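# Move six cart bottles into the fridge and close it

## Task

Transfer all six bottles from the cart into the refrigerator so each one stands upright, then close the refrigerator door fully. A glass bottle must not drop any real distance, the door must never be slammed while opening or closing it, and the robot must not topple or be left leaning; any of these means failure. Finish by releasing the gripper and moving the robot away.

## Robot and tools

ROBOT. TidyBot++: a mobile base (0.54 m long, 0.50 m wide, 0.38 m tall) on four powered casters, carrying a single seven-joint arm with a two-finger gripper. The shoulder sits 0.12 m ahead of the base centre at 0.68 m height. Arm segments: upper arm 0.42 m, forearm 0.31 m, hand 0.31 m to the reported hand point. The arm begins folded with the hand pointing down. Cameras: base_camera (fixed on the base, looking ahead) and wrist_camera (looks along the hand).

FRAMES. All positions are in metres. Base frame: origin on the floor below the base centre, x ahead, y to the left, z up. hand_pose is given in this frame and marks the point between the two finger pads; the hand's own z axis runs out along the fingers and the fingers close along its y axis. The odometry frame is the base frame as it was when the scene began. base_odometry comes from wheel rotation only, so slip appears as travel; heading is in radians, positive to the left, -3.142 to 3.142. base_tilt is in degrees, forward and right positive. Both carry about 1 degree of fixed error plus noise.

move. Performs one action and returns the state plus images. Action keys:
- base: an object of relative offsets measured from where the base last reported itself, along its axes at the moment the command starts. translate_m: metres, forward positive, -2 to 2. strafe_m: metres, left positive, -2 to 2. rotate_rad: radians, counter-clockwise from above positive, -6.3 to 6.3. A base move times out after 14 s.
- joints: an object of absolute targets by name. joint_1_rad to joint_7_rad are in radians. joint_2_rad is limited to ±2.249, joint_4_rad to ±2.579, joint_6_rad to ±2.099, and the others can take any angle, going the short way round, so use steps below half a turn. gripper_pos runs from 0 (open, pad gap about 85 mm) to 1 (closed); the gap is about 85 x (1 - gripper_pos) mm. Sign notes: joint_1_rad positive turns the arm clockwise seen from above, which is opposite to heading. With joint_1_rad at 0, joint_2_rad at 0 points the upper arm straight up and positive leans it forward. With joint_3_rad at 3.14, negative joint_4_rad bends the forearm forward, and negative joint_6_rad bends the hand forward. With the hand pointing down, positive joint_7_rad turns it counter-clockwise from above. Tolerances for done: ±0.039, 0.097, 0.061, 0.061, 0.114, 0.114 and 0.096 rad for joints 1 to 7, and ±0.03 for the gripper.
- target: one flat list of seven numbers, [x, y, z, qw, qx, qy, qz], giving an absolute hand pose in the base frame (position in metres, then a unit quaternion). The only other joints key allowed alongside it is gripper_pos.
- speeds: caps on top speed for this action only: translate_m and strafe_m 0.05 to 0.5 m/s, rotate_rad 0.1 to 1.57 rad/s, plus gripper_pos. When translate_m and strafe_m are combined, give a speed under just one of them.
- cameras: a list containing base_camera, wrist_camera or all; [] returns no images.
- blocking: true (the default) waits until everything is at rest; false returns after about 0.5 s while motion continues. wait(0) then shows it in the line "earlier move".
No single action runs longer than 15 s. Unknown keys make a call invalid; out-of-range values get it refused, and a refusal or an unplanned stop cancels the remaining move, wait and finished_scene calls in that reply.

Other tools: wait(seconds 0 to 10, cameras) issues no command. stop(cameras) brakes all running motions. zoom_image(camera, region [x0, y0, x1, y1] in pixels, origin at top-left, at most 504 by 504) enlarges part of the latest image. read_manual returns only licence text. finished_scene(scene) closes the current scene and cannot be undone.

RESULTS. The "move" line reads done, or otherwise the worst status. base_status, joint_status and hand_status can show moving, done, off_target (at rest away from the target and possibly still pushing), contact_stop, time_out, not_followed, stopped or torque_fault. "joint command not followed" with a "cause:" means a self-collision check held the targets back, and "pose unreachable" means a target was held back. hand_status is done within 10 mm and 2 degrees; off_target by about 3 cm is normal. To fix that, add (wanted position minus hand_pose) to your previous target. hand_target is the commanded pose: resend it, not hand_pose, to hold still while carrying a load. motor_effort is shown in percent, with the peak in brackets. on_its_own reports motion you did not command. "pictures" lists the image order. Warnings include ARM HIT, MOTOR HOT and OVER-TEMPERATURE FAULT, and limit_stop_at_motor_heat appears during a heat stop.

PRACTICAL POINTS. A held bottle makes the arm sag; apply corrections and never command a joint to its current reading while loaded. A gripper_pos of 1 that ends off_target means the fingers closed on something. A hand pointing down reaches only to about 0.94 m height, and only close to the base. The arm does not avoid obstacles and keeps pushing into them; nothing stops it from hitting the base. Avoid driving or turning while the arm is caught high up, avoid reaching far out from the fold, and avoid swinging a stretched arm sideways, since each of these can tip the robot. Back away to straighten it. Hard hits can cause a torque fault, which freezes the arm for 10 s. Long stretched holds overheat the motors. Move the door slowly, lower bottles gently onto the shelf before opening the gripper, avoid gripping hard on objects still resting on something, and never release anything that is still moving.

Each tool is called after ">>>" by a JSON object that holds its "api" and its "payload".

## Session

>>> {"api": "move", "payload": {}}

Scene clock: 0.00 s.
base_odometry: x=+0.000 y=+0.000 heading=+0.000
base_tilt: forward=+0.0 right=-0.4
base_status: not commanded
joint_positions: joint_1_rad=+0.009 joint_2_rad=-0.357 joint_3_rad=+3.108 joint_4_rad=-2.538 joint_5_rad=-0.041 joint_6_rad=-0.863 joint_7_rad=+1.597 gripper_pos=+0.000
joint_status: not commanded
motor_effort: joint_1_rad=+0 joint_2_rad=-1 joint_3_rad=+1 joint_4_rad=+13 joint_5_rad=+0 joint_6_rad=+1 joint_7_rad=+0
hand_pose: x=+0.2592 y=+0.0133 z=+0.5859 quat_wxyz=(-0.010, +0.999, +0.012, +0.049) (m; base frame)
hand_target: x=+0.2596 y=+0.0133 z=+0.5861 quat_wxyz=(-0.010, +0.999, +0.012, +0.049) (m; base frame)
hand_status: not commanded
pictures: base_camera, wrist_camera
Images, in order (width x height): base_camera 644x364, wrist_camera 644x476.

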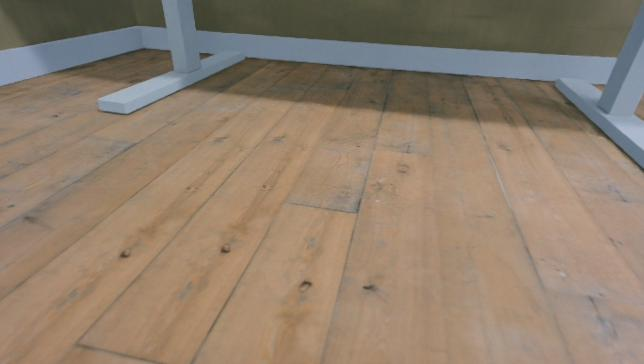

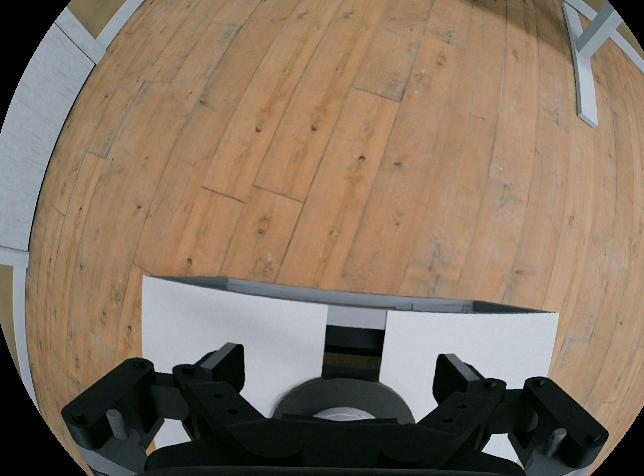

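>>> {"api": "move", "payload": {"joints": {"joint_2_rad":-0.357,"joint_4_rad":-2.538,"joint_6_rad":0.5}}}

Scene clock: 2.33 s.
move: done
base_odometry: x=+0.000 y=+0.000 heading=+0.000
base_tilt: forward=+0.0 right=-0.4
base_status: not commanded
joint_positions: joint_1_rad=+0.009 joint_2_rad=-0.357 joint_3_rad=+3.108 joint_4_rad=-2.539 joint_5_rad=-0.041 joint_6_rad=+0.443 joint_7_rad=+1.597 gripper_pos=+0.000
joint_status: all done
motor_effort: joint_1_rad=+1(1) joint_2_rad=-5(5) joint_3_rad=+1(2) joint_4_rad=+18(18) joint_5_rad=+0(1) joint_6_rad=+8(9) joint_7_rad=+0(1)
hand_pose: x=+0.5358 y=+0.0073 z=+0.8436 quat_wxyz=(+0.000, +0.764, +0.002, +0.645) (m; base frame)
hand_target: x=+0.5385 y=+0.0069 z=+0.8614 quat_wxyz=(+0.001, +0.745, +0.002, +0.667) (m; base frame)
hand_status: not commanded
pictures: base_camera, wrist_camera
Images, in order (width x height): base_camera 644x364, wrist_camera 644x476.

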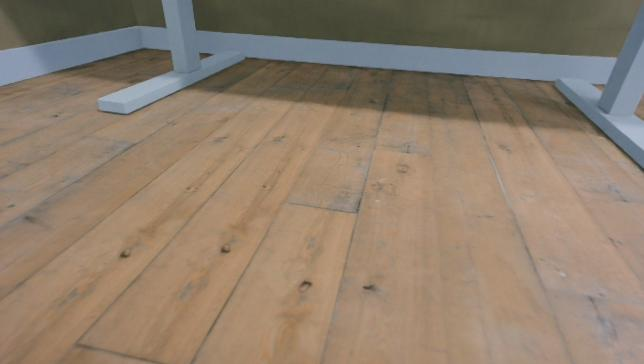

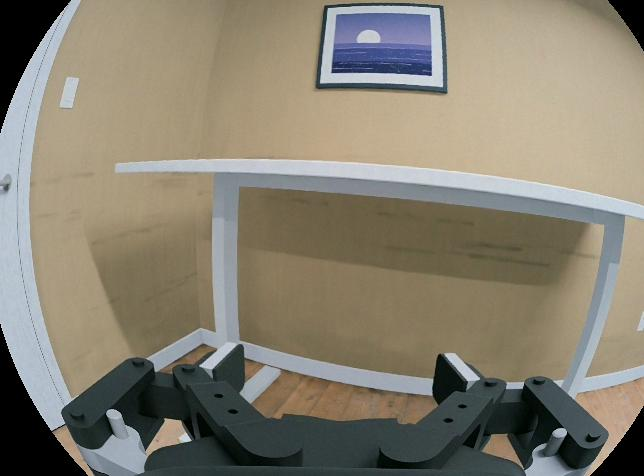

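>>> {"api": "move", "payload": {"joints": {"joint_1_rad":1.2}, "cameras": ["wrist_camera"]}}

>>> {"api": "move", "payload": {"joints": {"joint_1_rad":2.4}, "cameras": ["wrist_camera"]}}

>>> {"api": "move", "payload": {"joints": {"joint_1_rad":3.6}, "cameras": ["wrist_camera"]}}

>>> {"api": "move", "payload": {"joints": {"joint_1_rad":4.8}, "cameras": ["wrist_camera"]}}

Scene clock: 5.20 s.
move: done
base_odometry: x=+0.000 y=+0.000 heading=+0.000
base_tilt: forward=+0.0 right=-0.4
base_status: not commanded
joint_positions: joint_1_rad=+1.187 joint_2_rad=-0.357 joint_3_rad=+3.108 joint_4_rad=-2.539 joint_5_rad=-0.041 joint_6_rad=+0.443 joint_7_rad=+1.597 gripper_pos=+0.000
joint_status: all done
motor_effort: joint_1_rad=+0(2) joint_2_rad=-5(6) joint_3_rad=+0(3) joint_4_rad=+17(18) joint_5_rad=+0(1) joint_6_rad=+9(9) joint_7_rad=-1(1)
hand_pose: x=+0.2850 y=-0.3824 z=+0.8436 quat_wxyz=(+0.359, +0.636, -0.423, +0.536) (m; base frame)
hand_target: x=+0.2808 y=-0.3871 z=+0.8614 quat_wxyz=(+0.375, +0.618, -0.416, +0.552) (m; base frame)
hand_status: not commanded
pictures: wrist_camera
Images, in order (width x height): wrist_camera 644x476.

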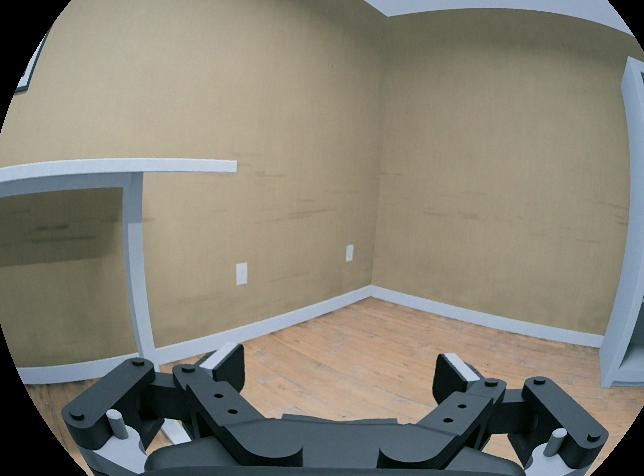

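Scene clock: 7.67 s.
move: done
base_odometry: x=+0.000 y=+0.000 heading=+0.000
base_tilt: forward=+0.0 right=-0.4
base_status: not commanded
joint_positions: joint_1_rad=+2.387 joint_2_rad=-0.357 joint_3_rad=+3.108 joint_4_rad=-2.539 joint_5_rad=-0.041 joint_6_rad=+0.443 joint_7_rad=+1.597 gripper_pos=+0.000
joint_status: all done
motor_effort: joint_1_rad=+0(2) joint_2_rad=-5(6) joint_3_rad=+2(3) joint_4_rad=+17(18) joint_5_rad=+0(1) joint_6_rad=+8(9) joint_7_rad=+0(1)
hand_pose: x=-0.1772 y=-0.2933 z=+0.8436 quat_wxyz=(+0.599, +0.287, -0.708, +0.240) (m; base frame)
hand_target: x=-0.1832 y=-0.2911 z=+0.8614 quat_wxyz=(+0.621, +0.275, -0.693, +0.244) (m; base frame)
hand_status: not commanded
pictures: wrist_camera
Images, in order (width x height): wrist_camera 644x476.

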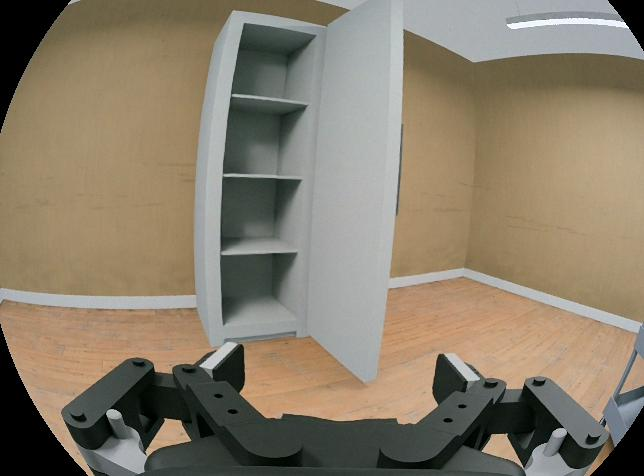

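Scene clock: 10.13 s.
move: done
base_odometry: x=+0.000 y=+0.000 heading=+0.000
base_tilt: forward=+0.0 right=-0.4
base_status: not commanded
joint_positions: joint_1_rad=+3.587 joint_2_rad=-0.357 joint_3_rad=+3.108 joint_4_rad=-2.539 joint_5_rad=-0.041 joint_6_rad=+0.443 joint_7_rad=+1.597 gripper_pos=+0.000
joint_status: all done
motor_effort: joint_1_rad=+0(2) joint_2_rad=-5(6) joint_3_rad=+2(3) joint_4_rad=+17(18) joint_5_rad=+0(1) joint_6_rad=+9(9) joint_7_rad=+0(1)
hand_pose: x=-0.2617 y=+0.1698 z=+0.8436 quat_wxyz=(+0.630, -0.163, -0.746, -0.140) (m; base frame)
hand_target: x=-0.2618 y=+0.1762 z=+0.8614 quat_wxyz=(+0.650, -0.164, -0.727, -0.149) (m; base frame)
hand_status: not commanded
pictures: wrist_camera
Images, in order (width x height): wrist_camera 644x476.

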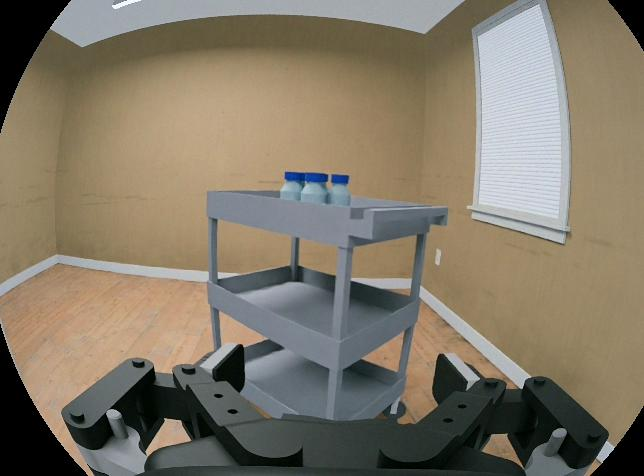

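Scene clock: 12.60 s.
move: done
base_odometry: x=+0.000 y=+0.000 heading=+0.000
base_tilt: forward=+0.0 right=-0.4
base_status: not commanded
joint_positions: joint_1_rad=+4.787 joint_2_rad=-0.357 joint_3_rad=+3.108 joint_4_rad=-2.539 joint_5_rad=-0.041 joint_6_rad=+0.443 joint_7_rad=+1.597 gripper_pos=+0.000
joint_status: all done
motor_effort: joint_1_rad=+0(1) joint_2_rad=-6(6) joint_3_rad=+1(3) joint_4_rad=+18(18) joint_5_rad=+1(1) joint_6_rad=+8(9) joint_7_rad=+0(1)
hand_pose: x=+0.1393 y=+0.4164 z=+0.8436 quat_wxyz=(+0.441, -0.556, -0.524, -0.471) (m; base frame)
hand_target: x=+0.1452 y=+0.4188 z=+0.8614 quat_wxyz=(+0.452, -0.546, -0.507, -0.490) (m; base frame)
hand_status: not commanded
pictures: wrist_camera
Images, in order (width x height): wrist_camera 644x476.

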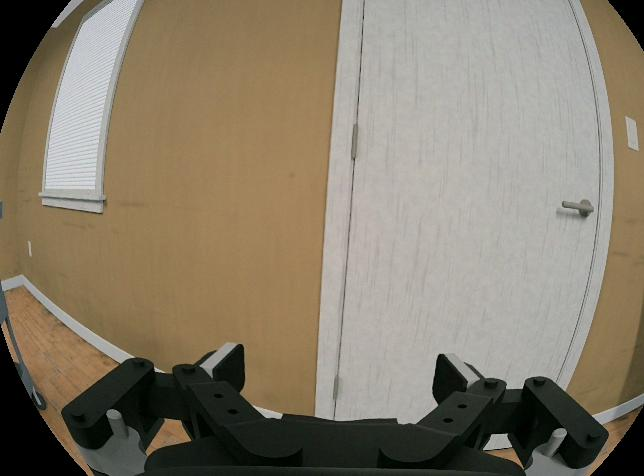

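>>> {"api": "move", "payload": {"base": {"rotate_rad":2.7}, "joints": {"joint_1_rad":0}}}

Scene clock: 16.40 s.
move: done
base_odometry: x=+0.000 y=+0.000 heading=+2.699
base_tilt: forward=+0.0 right=-0.4
base_status: done
joint_positions: joint_1_rad=+6.270 joint_2_rad=-0.357 joint_3_rad=+3.108 joint_4_rad=-2.539 joint_5_rad=-0.041 joint_6_rad=+0.443 joint_7_rad=+1.597 gripper_pos=+0.000
joint_status: all done
motor_effort: joint_1_rad=+0(2) joint_2_rad=-5(7) joint_3_rad=+2(3) joint_4_rad=+17(18) joint_5_rad=+0(1) joint_6_rad=+8(9) joint_7_rad=+0(1)
hand_pose: x=+0.5356 y=+0.0162 z=+0.8437 quat_wxyz=(+0.007, -0.764, -0.011, -0.645) (m; base frame)
hand_target: x=+0.5385 y=+0.0105 z=+0.8614 quat_wxyz=(+0.002, -0.745, -0.005, -0.667) (m; base frame)
hand_status: not commanded
pictures: base_camera, wrist_camera
Images, in order (width x height): base_camera 644x364, wrist_camera 644x476.

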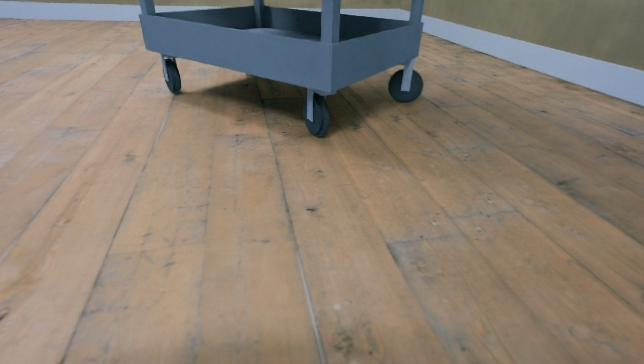

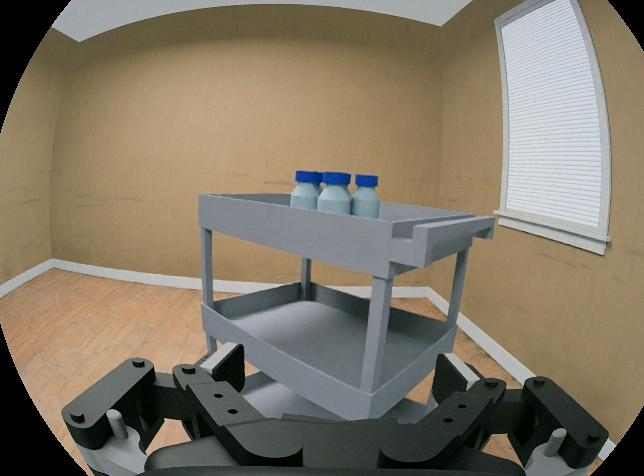

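>>> {"api": "move", "payload": {"base": {"translate_m":0.72,"strafe_m":0.72,"rotate_rad":-0.68}, "joints": {"joint_2_rad":-0.4,"joint_4_rad":-1.9,"joint_6_rad":-0.77}}}

Scene clock: 21.30 s.
move: done
base_odometry: x=-0.959 y=-0.342 heading=+2.018
base_tilt: forward=+0.0 right=-0.4
base_status: done
joint_positions: joint_1_rad=+6.278 joint_2_rad=-0.390 joint_3_rad=+3.108 joint_4_rad=-1.932 joint_5_rad=-0.041 joint_6_rad=-0.712 joint_7_rad=+1.597 gripper_pos=+0.000
joint_status: all done
motor_effort: joint_1_rad=+0(1) joint_2_rad=-6(8) joint_3_rad=+2(3) joint_4_rad=+19(20) joint_5_rad=+0(1) joint_6_rad=+7(10) joint_7_rad=+0(1)
hand_pose: x=+0.5136 y=+0.0267 z=+0.8835 quat_wxyz=(+0.015, -0.903, -0.022, -0.429) (m; base frame)
hand_target: x=+0.5060 y=+0.0251 z=+0.8910 quat_wxyz=(+0.015, -0.906, -0.021, -0.422) (m; base frame)
hand_status: not commanded
pictures: base_camera, wrist_camera
Images, in order (width x height): base_camera 644x364, wrist_camera 644x476.

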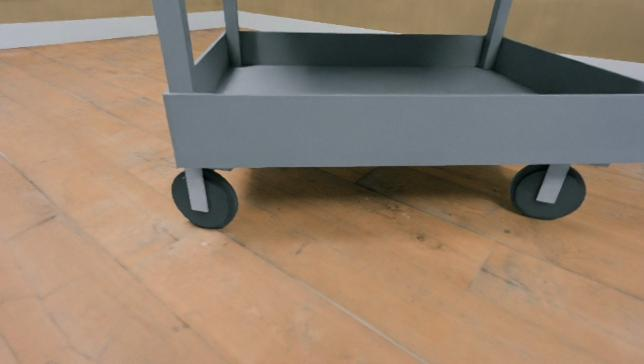

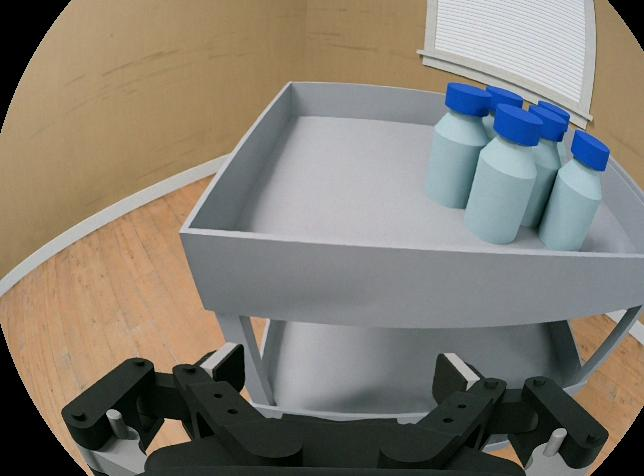

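>>> {"api": "zoom_image", "payload": {"camera": "wrist_camera", "region": [400, 60, 644, 270]}}

Scaled by 2.066.

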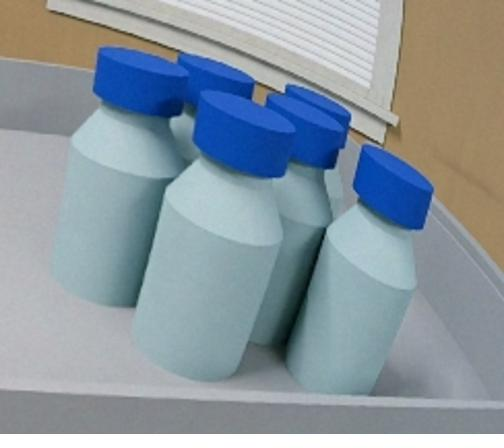

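>>> {"api": "move", "payload": {"base": {"strafe_m":-0.3,"rotate_rad":-0.045}}}

Scene clock: 24.33 s.
move: done
base_odometry: x=-0.688 y=-0.213 heading=+1.972
base_tilt: forward=+0.0 right=-0.4
base_status: done
joint_positions: joint_1_rad=+6.280 joint_2_rad=-0.390 joint_3_rad=+3.108 joint_4_rad=-1.932 joint_5_rad=-0.041 joint_6_rad=-0.713 joint_7_rad=+1.597 gripper_pos=+0.000
joint_status: not commanded
motor_effort: joint_1_rad=+0(2) joint_2_rad=-6(6) joint_3_rad=+1(4) joint_4_rad=+19(20) joint_5_rad=+0(1) joint_6_rad=+7(7) joint_7_rad=+0(1)
hand_pose: x=+0.5135 y=+0.0260 z=+0.8834 quat_wxyz=(+0.015, -0.903, -0.022, -0.429) (m; base frame)
hand_target: x=+0.5060 y=+0.0251 z=+0.8910 quat_wxyz=(+0.015, -0.906, -0.021, -0.422) (m; base frame)
hand_status: not commanded
pictures: base_camera, wrist_camera
Images, in order (width x height): base_camera 644x364, wrist_camera 644x476.

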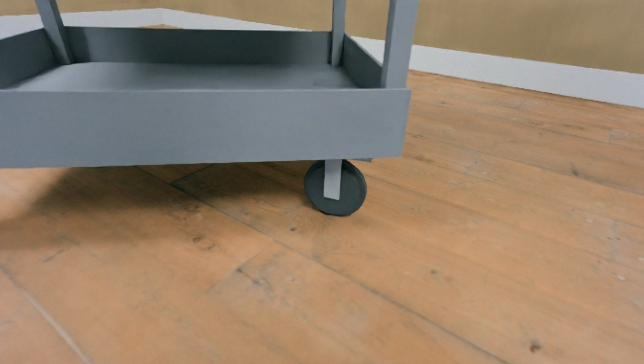

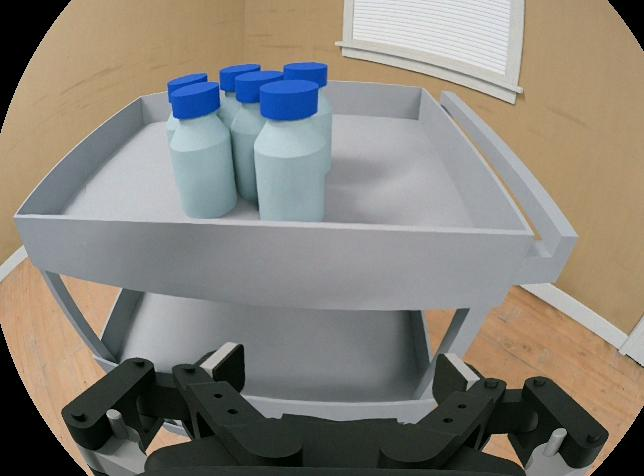

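>>> {"api": "zoom_image", "payload": {"camera": "wrist_camera", "region": [140, 50, 360, 240]}}

Scaled by 2.291.

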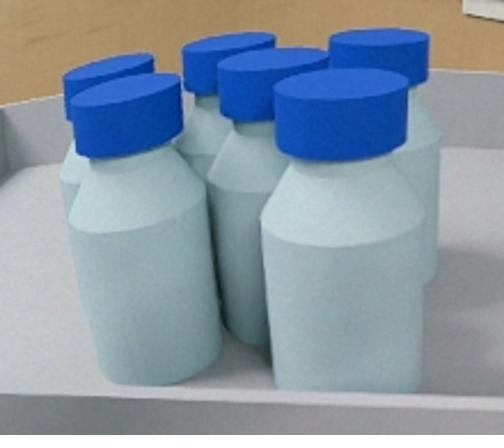

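>>> {"api": "move", "payload": {"joints": {"joint_1_rad":-0.109,"joint_2_rad":-0.243,"joint_3_rad":3.1416,"joint_4_rad":-2.328,"joint_5_rad":0.0,"joint_6_rad":0.56,"joint_7_rad":1.571}}}

Scene clock: 30.57 s.
move: done
base_odometry: x=-0.688 y=-0.213 heading=+1.972
base_tilt: forward=+0.0 right=-0.4
base_status: not commanded
joint_positions: joint_1_rad=+6.188 joint_2_rad=-0.263 joint_3_rad=+3.118 joint_4_rad=-2.312 joint_5_rad=-0.035 joint_6_rad=+0.498 joint_7_rad=+1.597 gripper_pos=+0.000
joint_status: all done
motor_effort: joint_1_rad=+0(1) joint_2_rad=-9(10) joint_3_rad=+1(3) joint_4_rad=+18(21) joint_5_rad=+0(1) joint_6_rad=+9(9) joint_7_rad=+0(1)
hand_pose: x=+0.5965 y=+0.0544 z=+0.9497 quat_wxyz=(+0.036, -0.699, -0.036, -0.713) (m; base frame)
hand_target: x=+0.5994 y=+0.0539 z=+0.9498 quat_wxyz=(+0.039, -0.690, -0.038, -0.722) (m; base frame)
hand_status: not commanded
pictures: base_camera, wrist_camera
Images, in order (width x height): base_camera 644x364, wrist_camera 644x476.

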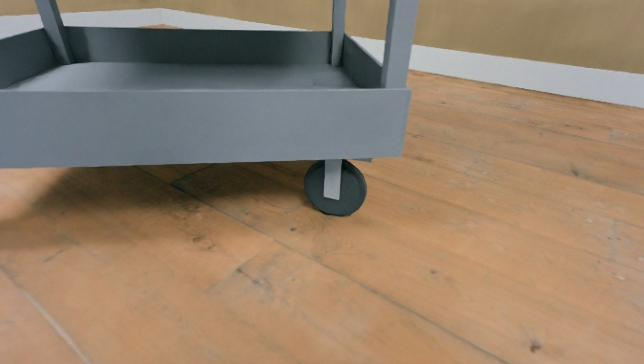

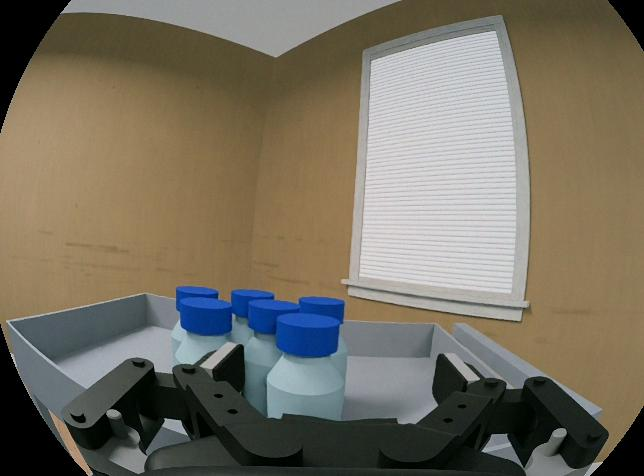

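>>> {"api": "move", "payload": {"joints": {"joint_1_rad":-0.17,"joint_2_rad":-0.19,"joint_4_rad":-2.30,"joint_6_rad":0.55}, "cameras": ["wrist_camera"]}}

Scene clock: 32.23 s.
move: done
base_odometry: x=-0.688 y=-0.213 heading=+1.972
base_tilt: forward=+0.0 right=-0.4
base_status: not commanded
joint_positions: joint_1_rad=+6.122 joint_2_rad=-0.205 joint_3_rad=+3.123 joint_4_rad=-2.312 joint_5_rad=-0.033 joint_6_rad=+0.500 joint_7_rad=+1.597 gripper_pos=+0.000
joint_status: all done
motor_effort: joint_1_rad=+0(2) joint_2_rad=-11(12) joint_3_rad=+2(3) joint_4_rad=+18(19) joint_5_rad=+0(1) joint_6_rad=+9(9) joint_7_rad=+0(1)
hand_pose: x=+0.6069 y=+0.0861 z=+0.9220 quat_wxyz=(+0.056, -0.717, -0.060, -0.692) (m; base frame)
hand_target: x=+0.6131 y=+0.0862 z=+0.9369 quat_wxyz=(+0.060, -0.701, -0.060, -0.708) (m; base frame)
hand_status: not commanded
pictures: wrist_camera
Images, in order (width x height): wrist_camera 644x476.

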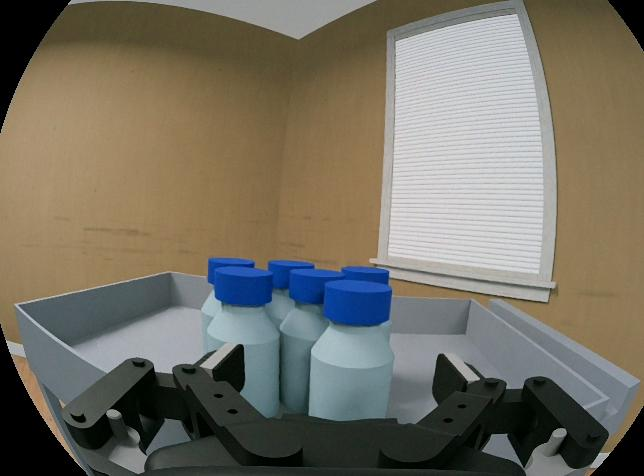

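>>> {"api": "move", "payload": {"joints": {"joint_1_rad":-0.135,"joint_2_rad":-0.055,"joint_4_rad":-2.18,"joint_6_rad":0.55}, "cameras": ["wrist_camera"]}}

Scene clock: 33.73 s.
move: done
base_odometry: x=-0.688 y=-0.213 heading=+1.972
base_tilt: forward=+0.0 right=-0.4
base_status: not commanded
joint_positions: joint_1_rad=+6.137 joint_2_rad=-0.072 joint_3_rad=+3.123 joint_4_rad=-2.208 joint_5_rad=-0.033 joint_6_rad=+0.500 joint_7_rad=+1.597 gripper_pos=+0.000
joint_status: all done
motor_effort: joint_1_rad=+0(1) joint_2_rad=-14(16) joint_3_rad=+2(2) joint_4_rad=+18(19) joint_5_rad=+0(1) joint_6_rad=+8(9) joint_7_rad=+0(1)
hand_pose: x=+0.6575 y=+0.0865 z=+0.9129 quat_wxyz=(+0.051, -0.728, -0.054, -0.682) (m; base frame)
hand_target: x=+0.6692 y=+0.0761 z=+0.9352 quat_wxyz=(+0.048, -0.707, -0.048, -0.704) (m; base frame)
hand_status: not commanded
pictures: wrist_camera
Images, in order (width x height): wrist_camera 644x476.

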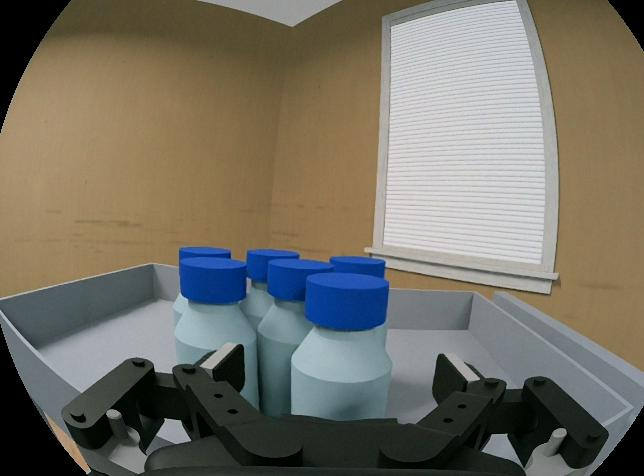

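>>> {"api": "move", "payload": {"joints": {"joint_1_rad":-0.128,"joint_2_rad":0.075,"joint_4_rad":-2.02,"joint_6_rad":0.58}, "cameras": ["wrist_camera"]}}

Scene clock: 35.30 s.
move: done
base_odometry: x=-0.688 y=-0.213 heading=+1.972
base_tilt: forward=+0.0 right=-0.4
base_status: not commanded
joint_positions: joint_1_rad=+6.142 joint_2_rad=+0.050 joint_3_rad=+3.123 joint_4_rad=-2.049 joint_5_rad=-0.033 joint_6_rad=+0.522 joint_7_rad=+1.597 gripper_pos=+0.000
joint_status: all done
motor_effort: joint_1_rad=+0(2) joint_2_rad=-19(20) joint_3_rad=+1(2) joint_4_rad=+18(19) joint_5_rad=+0(1) joint_6_rad=+9(10) joint_7_rad=+0(1)
hand_pose: x=+0.7157 y=+0.0924 z=+0.9417 quat_wxyz=(+0.052, -0.708, -0.050, -0.703) (m; base frame)
hand_target: x=+0.7283 y=+0.0798 z=+0.9614 quat_wxyz=(+0.046, -0.686, -0.044, -0.725) (m; base frame)
hand_status: not commanded
pictures: wrist_camera
Images, in order (width x height): wrist_camera 644x476.

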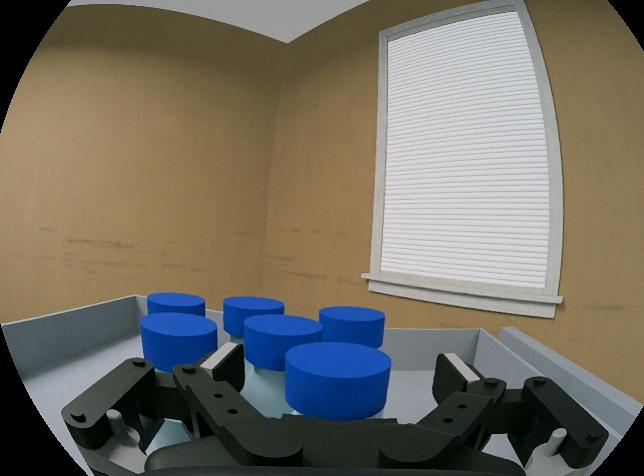

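>>> {"api": "move", "payload": {"joints": {"joint_2_rad":0.114,"joint_4_rad":-2.055,"joint_6_rad":0.65}, "cameras": ["wrist_camera"]}}

Scene clock: 36.50 s.
move: done
base_odometry: x=-0.688 y=-0.213 heading=+1.972
base_tilt: forward=+0.0 right=-0.4
base_status: not commanded
joint_positions: joint_1_rad=+6.142 joint_2_rad=+0.088 joint_3_rad=+3.123 joint_4_rad=-2.053 joint_5_rad=-0.033 joint_6_rad=+0.597 joint_7_rad=+1.597 gripper_pos=+0.000
joint_status: all done
motor_effort: joint_1_rad=+0(1) joint_2_rad=-19(21) joint_3_rad=+0(2) joint_4_rad=+18(19) joint_5_rad=+1(1) joint_6_rad=+9(9) joint_7_rad=+0(1)
hand_pose: x=+0.7244 y=+0.0929 z=+0.9392 quat_wxyz=(+0.052, -0.696, -0.048, -0.714) (m; base frame)
hand_target: x=+0.7323 y=+0.0803 z=+0.9389 quat_wxyz=(+0.046, -0.687, -0.044, -0.724) (m; base frame)
hand_status: not commanded
pictures: wrist_camera
Images, in order (width x height): wrist_camera 644x476.

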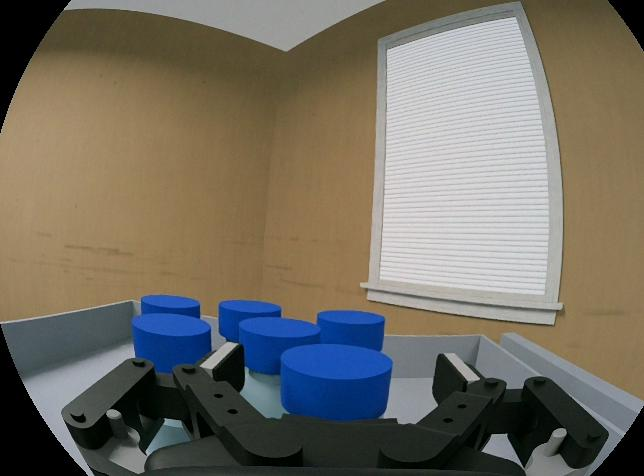

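>>> {"api": "move", "payload": {"joints": {"joint_2_rad":0.125,"joint_4_rad":-2.10,"joint_6_rad":0.65}, "cameras": ["wrist_camera"]}}

Scene clock: 37.53 s.
move: done
base_odometry: x=-0.688 y=-0.213 heading=+1.972
base_tilt: forward=+0.0 right=-0.4
base_status: not commanded
joint_positions: joint_1_rad=+6.142 joint_2_rad=+0.097 joint_3_rad=+3.123 joint_4_rad=-2.091 joint_5_rad=-0.033 joint_6_rad=+0.598 joint_7_rad=+1.597 gripper_pos=+0.000
joint_status: all done
motor_effort: joint_1_rad=+0(1) joint_2_rad=-19(20) joint_3_rad=+0(2) joint_4_rad=+17(19) joint_5_rad=+0(1) joint_6_rad=+9(9) joint_7_rad=+0(1)
hand_pose: x=+0.7202 y=+0.0922 z=+0.9127 quat_wxyz=(+0.050, -0.712, -0.050, -0.698) (m; base frame)
hand_target: x=+0.7270 y=+0.0796 z=+0.9066 quat_wxyz=(+0.045, -0.707, -0.045, -0.704) (m; base frame)
hand_status: not commanded
pictures: wrist_camera
Images, in order (width x height): wrist_camera 644x476.

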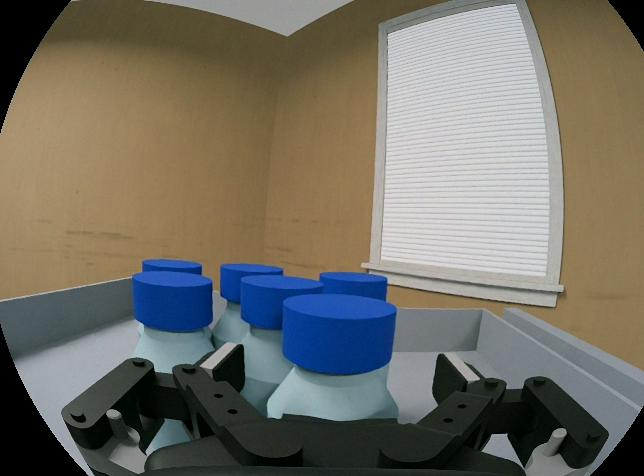

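>>> {"api": "move", "payload": {"joints": {"joint_4_rad":-2.05}, "cameras": ["wrist_camera"]}}

Scene clock: 38.60 s.
move: done
base_odometry: x=-0.688 y=-0.213 heading=+1.972
base_tilt: forward=+0.0 right=-0.4
base_status: not commanded
joint_positions: joint_1_rad=+6.142 joint_2_rad=+0.097 joint_3_rad=+3.123 joint_4_rad=-2.070 joint_5_rad=-0.033 joint_6_rad=+0.598 joint_7_rad=+1.597 gripper_pos=+0.000
joint_status: all done
motor_effort: joint_1_rad=+0(1) joint_2_rad=-19(20) joint_3_rad=+1(2) joint_4_rad=+17(18) joint_5_rad=+1(1) joint_6_rad=+9(9) joint_7_rad=+0(0)
hand_pose: x=+0.7239 y=+0.0928 z=+0.9247 quat_wxyz=(+0.051, -0.705, -0.049, -0.706) (m; base frame)
hand_target: x=+0.7359 y=+0.0808 z=+0.9349 quat_wxyz=(+0.046, -0.689, -0.044, -0.722) (m; base frame)
hand_status: not commanded
pictures: wrist_camera
Images, in order (width x height): wrist_camera 644x476.

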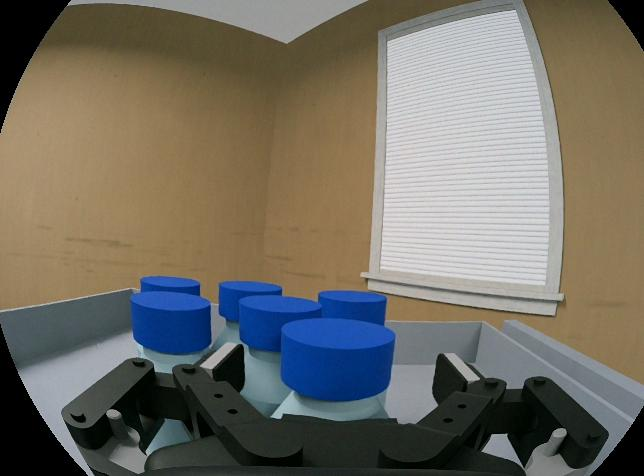

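>>> {"api": "move", "payload": {"joints": {"gripper_pos":1}, "cameras": ["wrist_camera"]}}

Scene clock: 39.90 s.
move: off_target
base_odometry: x=-0.688 y=-0.213 heading=+1.972
base_tilt: forward=+0.0 right=-0.4
base_status: not commanded
joint_positions: joint_1_rad=+6.142 joint_2_rad=+0.097 joint_3_rad=+3.123 joint_4_rad=-2.070 joint_5_rad=-0.032 joint_6_rad=+0.599 joint_7_rad=+1.597 gripper_pos=+0.508
joint_status: gripper_pos off_target (ended at +0.508, target +1.000)
motor_effort: joint_1_rad=+1(1) joint_2_rad=-18(20) joint_3_rad=+1(2) joint_4_rad=+19(19) joint_5_rad=+0(1) joint_6_rad=+9(9) joint_7_rad=+0(1)
hand_pose: x=+0.7239 y=+0.0928 z=+0.9249 quat_wxyz=(+0.051, -0.705, -0.049, -0.706) (m; base frame)
hand_target: x=+0.7359 y=+0.0808 z=+0.9349 quat_wxyz=(+0.046, -0.689, -0.044, -0.722) (m; base frame)
hand_status: not commanded
pictures: wrist_camera
Images, in order (width x height): wrist_camera 644x476.

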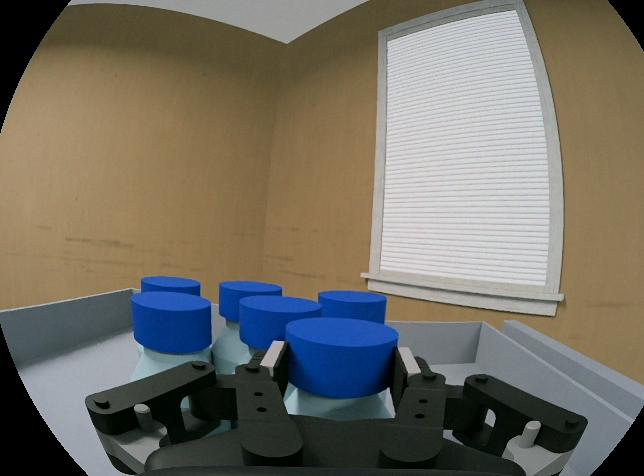

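>>> {"api": "move", "payload": {"joints": {"joint_2_rad":0.04,"joint_4_rad":-1.78,"joint_6_rad":0.29}, "cameras": ["wrist_camera"]}}

Scene clock: 41.93 s.
move: done
base_odometry: x=-0.688 y=-0.213 heading=+1.972
base_tilt: forward=+0.0 right=-0.4
base_status: not commanded
joint_positions: joint_1_rad=+6.147 joint_2_rad=+0.044 joint_3_rad=+3.125 joint_4_rad=-1.808 joint_5_rad=-0.032 joint_6_rad=+0.351 joint_7_rad=+1.597 gripper_pos=+0.999
joint_status: all done
on_its_own: gripper_pos moved +0.491 to your old target +1.000
motor_effort: joint_1_rad=+0(1) joint_2_rad=-20(25) joint_3_rad=+0(2) joint_4_rad=+19(21) joint_5_rad=+0(2) joint_6_rad=+8(11) joint_7_rad=+0(1)
hand_pose: x=+0.7428 y=+0.0939 z=+1.0370 quat_wxyz=(+0.054, -0.680, -0.046, -0.730) (m; base frame)
hand_target: x=+0.7462 y=+0.0821 z=+1.0374 quat_wxyz=(+0.046, -0.691, -0.044, -0.720) (m; base frame)
hand_status: not commanded
pictures: wrist_camera
Images, in order (width x height): wrist_camera 644x476.

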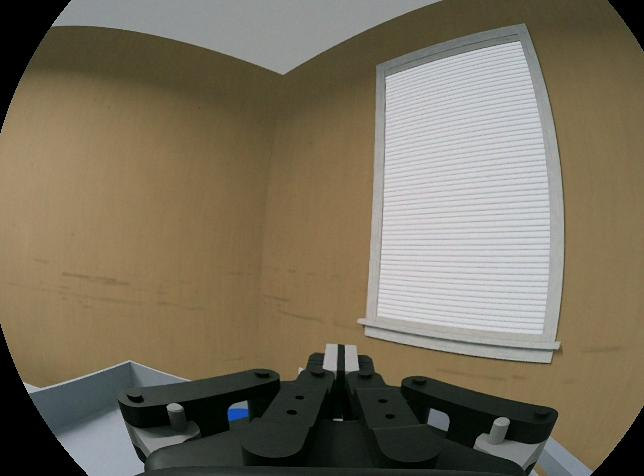

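>>> {"api": "move", "payload": {"base": {"translate_m":-0.12}, "joints": {"gripper_pos":0,"joint_6_rad":-0.1}, "cameras": ["wrist_camera"]}}

>>> {"api": "zoom_image", "payload": {"camera": "wrist_camera", "region": [80, 180, 440, 400]}}

Scene clock: 43.53 s.
move: done
base_odometry: x=-0.641 y=-0.323 heading=+1.972
base_tilt: forward=+0.0 right=-0.4
base_status: done
joint_positions: joint_1_rad=+6.150 joint_2_rad=+0.030 joint_3_rad=+3.127 joint_4_rad=-1.785 joint_5_rad=-0.029 joint_6_rad=-0.039 joint_7_rad=+1.597 gripper_pos=+0.000
joint_status: all done
motor_effort: joint_1_rad=+0(1) joint_2_rad=-19(23) joint_3_rad=+1(2) joint_4_rad=+20(21) joint_5_rad=+0(1) joint_6_rad=+8(9) joint_7_rad=+0(1)
hand_pose: x=+0.7283 y=+0.0925 z=+0.9390 quat_wxyz=(+0.046, -0.798, -0.058, -0.598) (m; base frame)
hand_target: x=+0.7278 y=+0.0797 z=+0.9182 quat_wxyz=(+0.037, -0.818, -0.052, -0.572) (m; base frame)
hand_status: not commanded
pictures: wrist_camera
Images, in order (width x height): wrist_camera 644x476.

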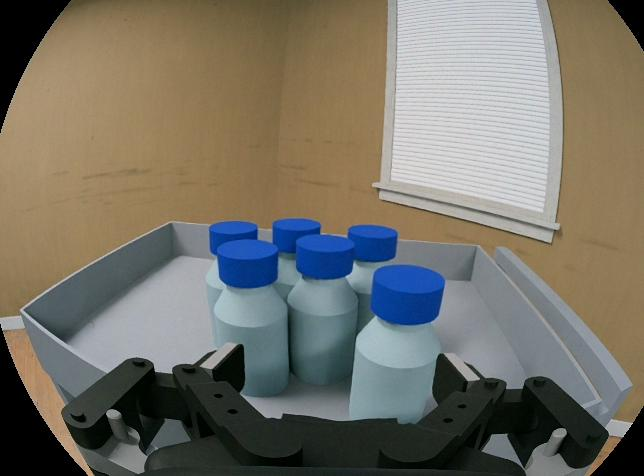

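Scaled by 1.400.

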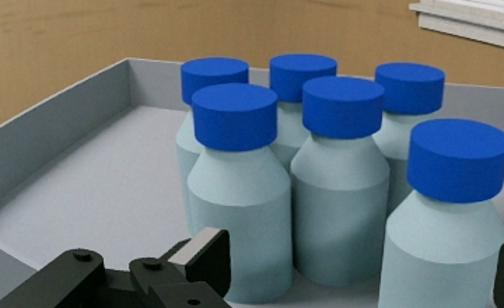

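>>> {"api": "move", "payload": {"joints": {"joint_2_rad":0.125,"joint_4_rad":-2.05,"joint_6_rad":0.65,"joint_1_rad":-0.1}, "cameras": ["wrist_camera"]}}

Scene clock: 46.60 s.
move: done
base_odometry: x=-0.641 y=-0.323 heading=+1.972
base_tilt: forward=+0.0 right=-0.4
base_status: not commanded
joint_positions: joint_1_rad=+6.170 joint_2_rad=+0.098 joint_3_rad=+3.127 joint_4_rad=-2.036 joint_5_rad=-0.029 joint_6_rad=+0.589 joint_7_rad=+1.597 gripper_pos=+0.000
joint_status: all done
motor_effort: joint_1_rad=+0(1) joint_2_rad=-20(21) joint_3_rad=+1(2) joint_4_rad=+17(20) joint_5_rad=+1(1) joint_6_rad=+8(10) joint_7_rad=+0(1)
hand_pose: x=+0.7324 y=+0.0744 z=+0.9410 quat_wxyz=(+0.040, -0.697, -0.039, -0.715) (m; base frame)
hand_target: x=+0.7379 y=+0.0635 z=+0.9349 quat_wxyz=(+0.036, -0.690, -0.035, -0.722) (m; base frame)
hand_status: not commanded
pictures: wrist_camera
Images, in order (width x height): wrist_camera 644x476.

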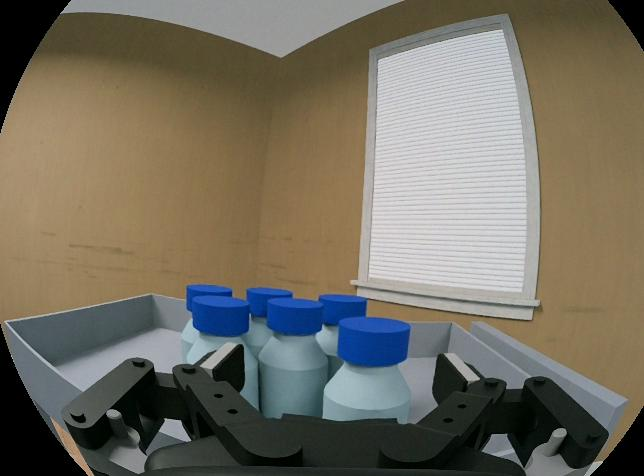

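>>> {"api": "move", "payload": {"base": {"translate_m":0.08,"strafe_m":-0.01}, "speeds": {"translate_m":0.2}, "joints": {"joint_4_rad":-2.08}, "cameras": ["wrist_camera"]}}

Scene clock: 48.17 s.
move: done
base_odometry: x=-0.663 y=-0.245 heading=+1.972
base_tilt: forward=+0.0 right=-0.4
base_status: done
joint_positions: joint_1_rad=+6.175 joint_2_rad=+0.105 joint_3_rad=+3.128 joint_4_rad=-2.071 joint_5_rad=-0.029 joint_6_rad=+0.595 joint_7_rad=+1.597 gripper_pos=+0.000
joint_status: all done
motor_effort: joint_1_rad=+0(1) joint_2_rad=-19(22) joint_3_rad=+1(2) joint_4_rad=+18(19) joint_5_rad=+0(1) joint_6_rad=+9(9) joint_7_rad=+0(1)
hand_pose: x=+0.7286 y=+0.0708 z=+0.9179 quat_wxyz=(+0.037, -0.710, -0.038, -0.702) (m; base frame)
hand_target: x=+0.7327 y=+0.0629 z=+0.9179 quat_wxyz=(+0.036, -0.701, -0.035, -0.712) (m; base frame)
hand_status: not commanded
pictures: wrist_camera
Images, in order (width x height): wrist_camera 644x476.

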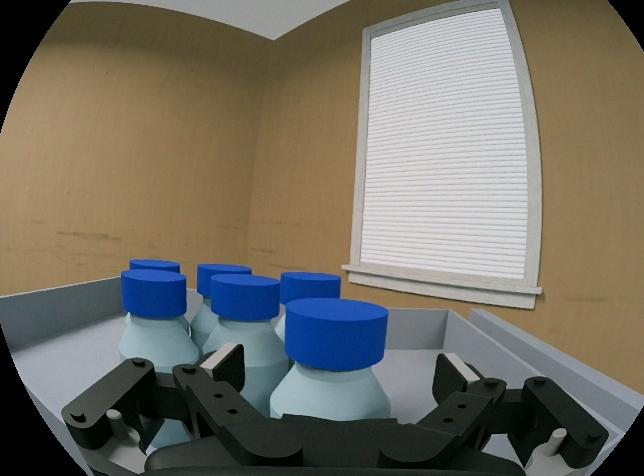

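>>> {"api": "move", "payload": {"base": {"translate_m":0.033}, "speeds": {"translate_m":0.1}, "cameras": ["wrist_camera"]}}

Scene clock: 49.20 s.
move: done
base_odometry: x=-0.676 y=-0.215 heading=+1.972
base_tilt: forward=+0.0 right=-0.4
base_status: done
joint_positions: joint_1_rad=+6.175 joint_2_rad=+0.108 joint_3_rad=+3.128 joint_4_rad=-2.071 joint_5_rad=-0.029 joint_6_rad=+0.595 joint_7_rad=+1.597 gripper_pos=+0.000
joint_status: not commanded
motor_effort: joint_1_rad=+0(1) joint_2_rad=-20(22) joint_3_rad=+0(2) joint_4_rad=+18(18) joint_5_rad=+0(1) joint_6_rad=+9(9) joint_7_rad=+0(1)
hand_pose: x=+0.7293 y=+0.0708 z=+0.9160 quat_wxyz=(+0.037, -0.711, -0.038, -0.701) (m; base frame)
hand_target: x=+0.7327 y=+0.0629 z=+0.9179 quat_wxyz=(+0.036, -0.701, -0.035, -0.712) (m; base frame)
hand_status: not commanded
pictures: wrist_camera
Images, in order (width x height): wrist_camera 644x476.

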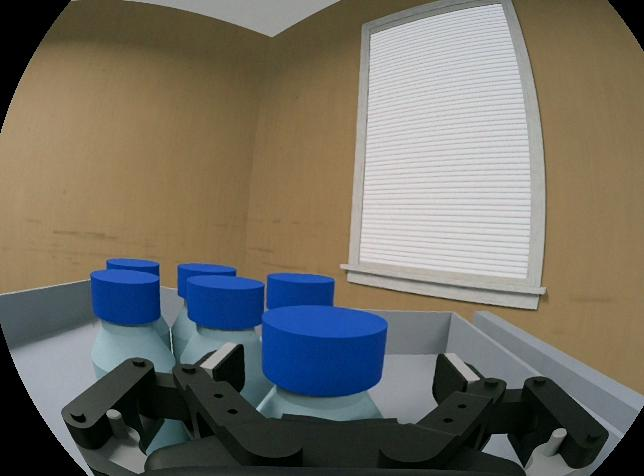

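>>> {"api": "move", "payload": {"joints": {"joint_1_rad":-0.13}, "cameras": []}}

>>> {"api": "move", "payload": {"joints": {"gripper_pos":1}, "cameras": ["wrist_camera"]}}

Scene clock: 50.13 s.
move: done
base_odometry: x=-0.676 y=-0.215 heading=+1.972
base_tilt: forward=+0.0 right=-0.4
base_status: not commanded
joint_positions: joint_1_rad=+6.158 joint_2_rad=+0.108 joint_3_rad=+3.128 joint_4_rad=-2.071 joint_5_rad=-0.029 joint_6_rad=+0.595 joint_7_rad=+1.597 gripper_pos=+0.000
joint_status: all done
motor_effort: joint_1_rad=+0(1) joint_2_rad=-20(20) joint_3_rad=+1(2) joint_4_rad=+17(18) joint_5_rad=+0(1) joint_6_rad=+9(9) joint_7_rad=+0(0)
hand_pose: x=+0.7280 y=+0.0813 z=+0.9160 quat_wxyz=(+0.043, -0.711, -0.044, -0.701) (m; base frame)
hand_target: x=+0.7306 y=+0.0813 z=+0.9179 quat_wxyz=(+0.046, -0.700, -0.046, -0.711) (m; base frame)
hand_status: not commanded
pictures: none
No camera images: "cameras" was empty.

Scene clock: 51.23 s.
move: off_target
base_odometry: x=-0.676 y=-0.215 heading=+1.972
base_tilt: forward=+0.0 right=-0.4
base_status: not commanded
joint_positions: joint_1_rad=+6.158 joint_2_rad=+0.108 joint_3_rad=+3.128 joint_4_rad=-2.071 joint_5_rad=-0.029 joint_6_rad=+0.597 joint_7_rad=+1.597 gripper_pos=+0.450
joint_status: gripper_pos off_target (ended at +0.450, target +1.000)
motor_effort: joint_1_rad=+0(1) joint_2_rad=-19(20) joint_3_rad=+0(2) joint_4_rad=+18(18) joint_5_rad=+1(1) joint_6_rad=+9(9) joint_7_rad=+0(1)
hand_pose: x=+0.7281 y=+0.0810 z=+0.9164 quat_wxyz=(+0.043, -0.710, -0.044, -0.701) (m; base frame)
hand_target: x=+0.7306 y=+0.0813 z=+0.9179 quat_wxyz=(+0.046, -0.700, -0.046, -0.711) (m; base frame)
hand_status: not commanded
pictures: wrist_camera
Images, in order (width x height): wrist_camera 644x476.

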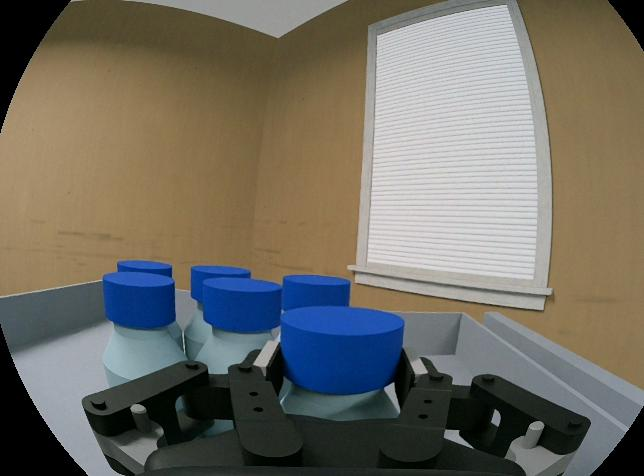

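>>> {"api": "move", "payload": {"joints": {"joint_2_rad":0.078,"joint_4_rad":-2.0,"joint_6_rad":0.54}, "cameras": ["wrist_camera"]}}

>>> {"api": "move", "payload": {"joints": {"joint_2_rad":0.015,"joint_4_rad":-1.86,"joint_6_rad":0.335}, "cameras": ["wrist_camera"]}}

Scene clock: 53.77 s.
move: done
base_odometry: x=-0.676 y=-0.215 heading=+1.972
base_tilt: forward=+0.0 right=-0.4
base_status: not commanded
joint_positions: joint_1_rad=+6.158 joint_2_rad=+0.106 joint_3_rad=+3.128 joint_4_rad=-2.048 joint_5_rad=-0.029 joint_6_rad=+0.553 joint_7_rad=+1.597 gripper_pos=+0.450
joint_status: all done
motor_effort: joint_1_rad=+0(1) joint_2_rad=-23(25) joint_3_rad=+1(2) joint_4_rad=+21(21) joint_5_rad=+0(1) joint_6_rad=+12(13) joint_7_rad=+0(1)
hand_pose: x=+0.7316 y=+0.0819 z=+0.9175 quat_wxyz=(+0.043, -0.717, -0.044, -0.695) (m; base frame)
hand_target: x=+0.7323 y=+0.0815 z=+0.9588 quat_wxyz=(+0.047, -0.694, -0.045, -0.717) (m; base frame)
hand_status: not commanded
pictures: wrist_camera
Images, in order (width x height): wrist_camera 644x476.

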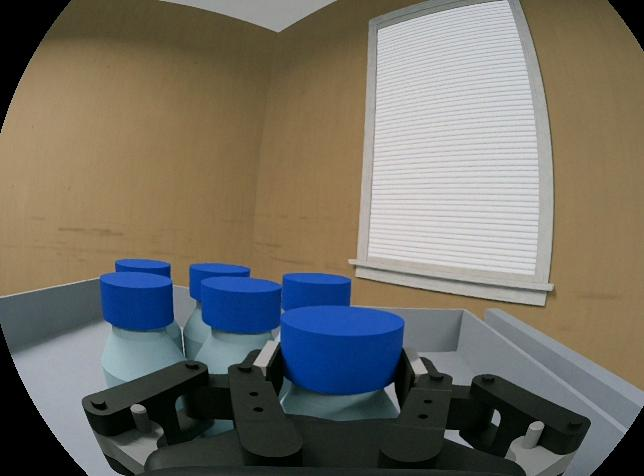

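Scene clock: 55.17 s.
move: done
base_odometry: x=-0.676 y=-0.215 heading=+1.972
base_tilt: forward=+0.0 right=-0.4
base_status: not commanded
joint_positions: joint_1_rad=+6.158 joint_2_rad=+0.039 joint_3_rad=+3.128 joint_4_rad=-1.910 joint_5_rad=-0.029 joint_6_rad=+0.376 joint_7_rad=+1.597 gripper_pos=+0.450
joint_status: all done
motor_effort: joint_1_rad=+1(1) joint_2_rad=-23(25) joint_3_rad=+1(2) joint_4_rad=+23(23) joint_5_rad=+0(1) joint_6_rad=+12(14) joint_7_rad=+0(1)
hand_pose: x=+0.7331 y=+0.0837 z=+0.9854 quat_wxyz=(+0.046, -0.707, -0.045, -0.705) (m; base frame)
hand_target: x=+0.7310 y=+0.0814 z=+1.0179 quat_wxyz=(+0.047, -0.695, -0.045, -0.716) (m; base frame)
hand_status: not commanded
pictures: wrist_camera
Images, in order (width x height): wrist_camera 644x476.

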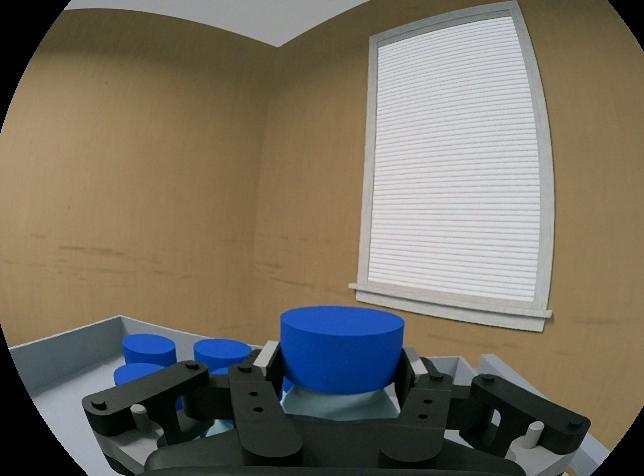

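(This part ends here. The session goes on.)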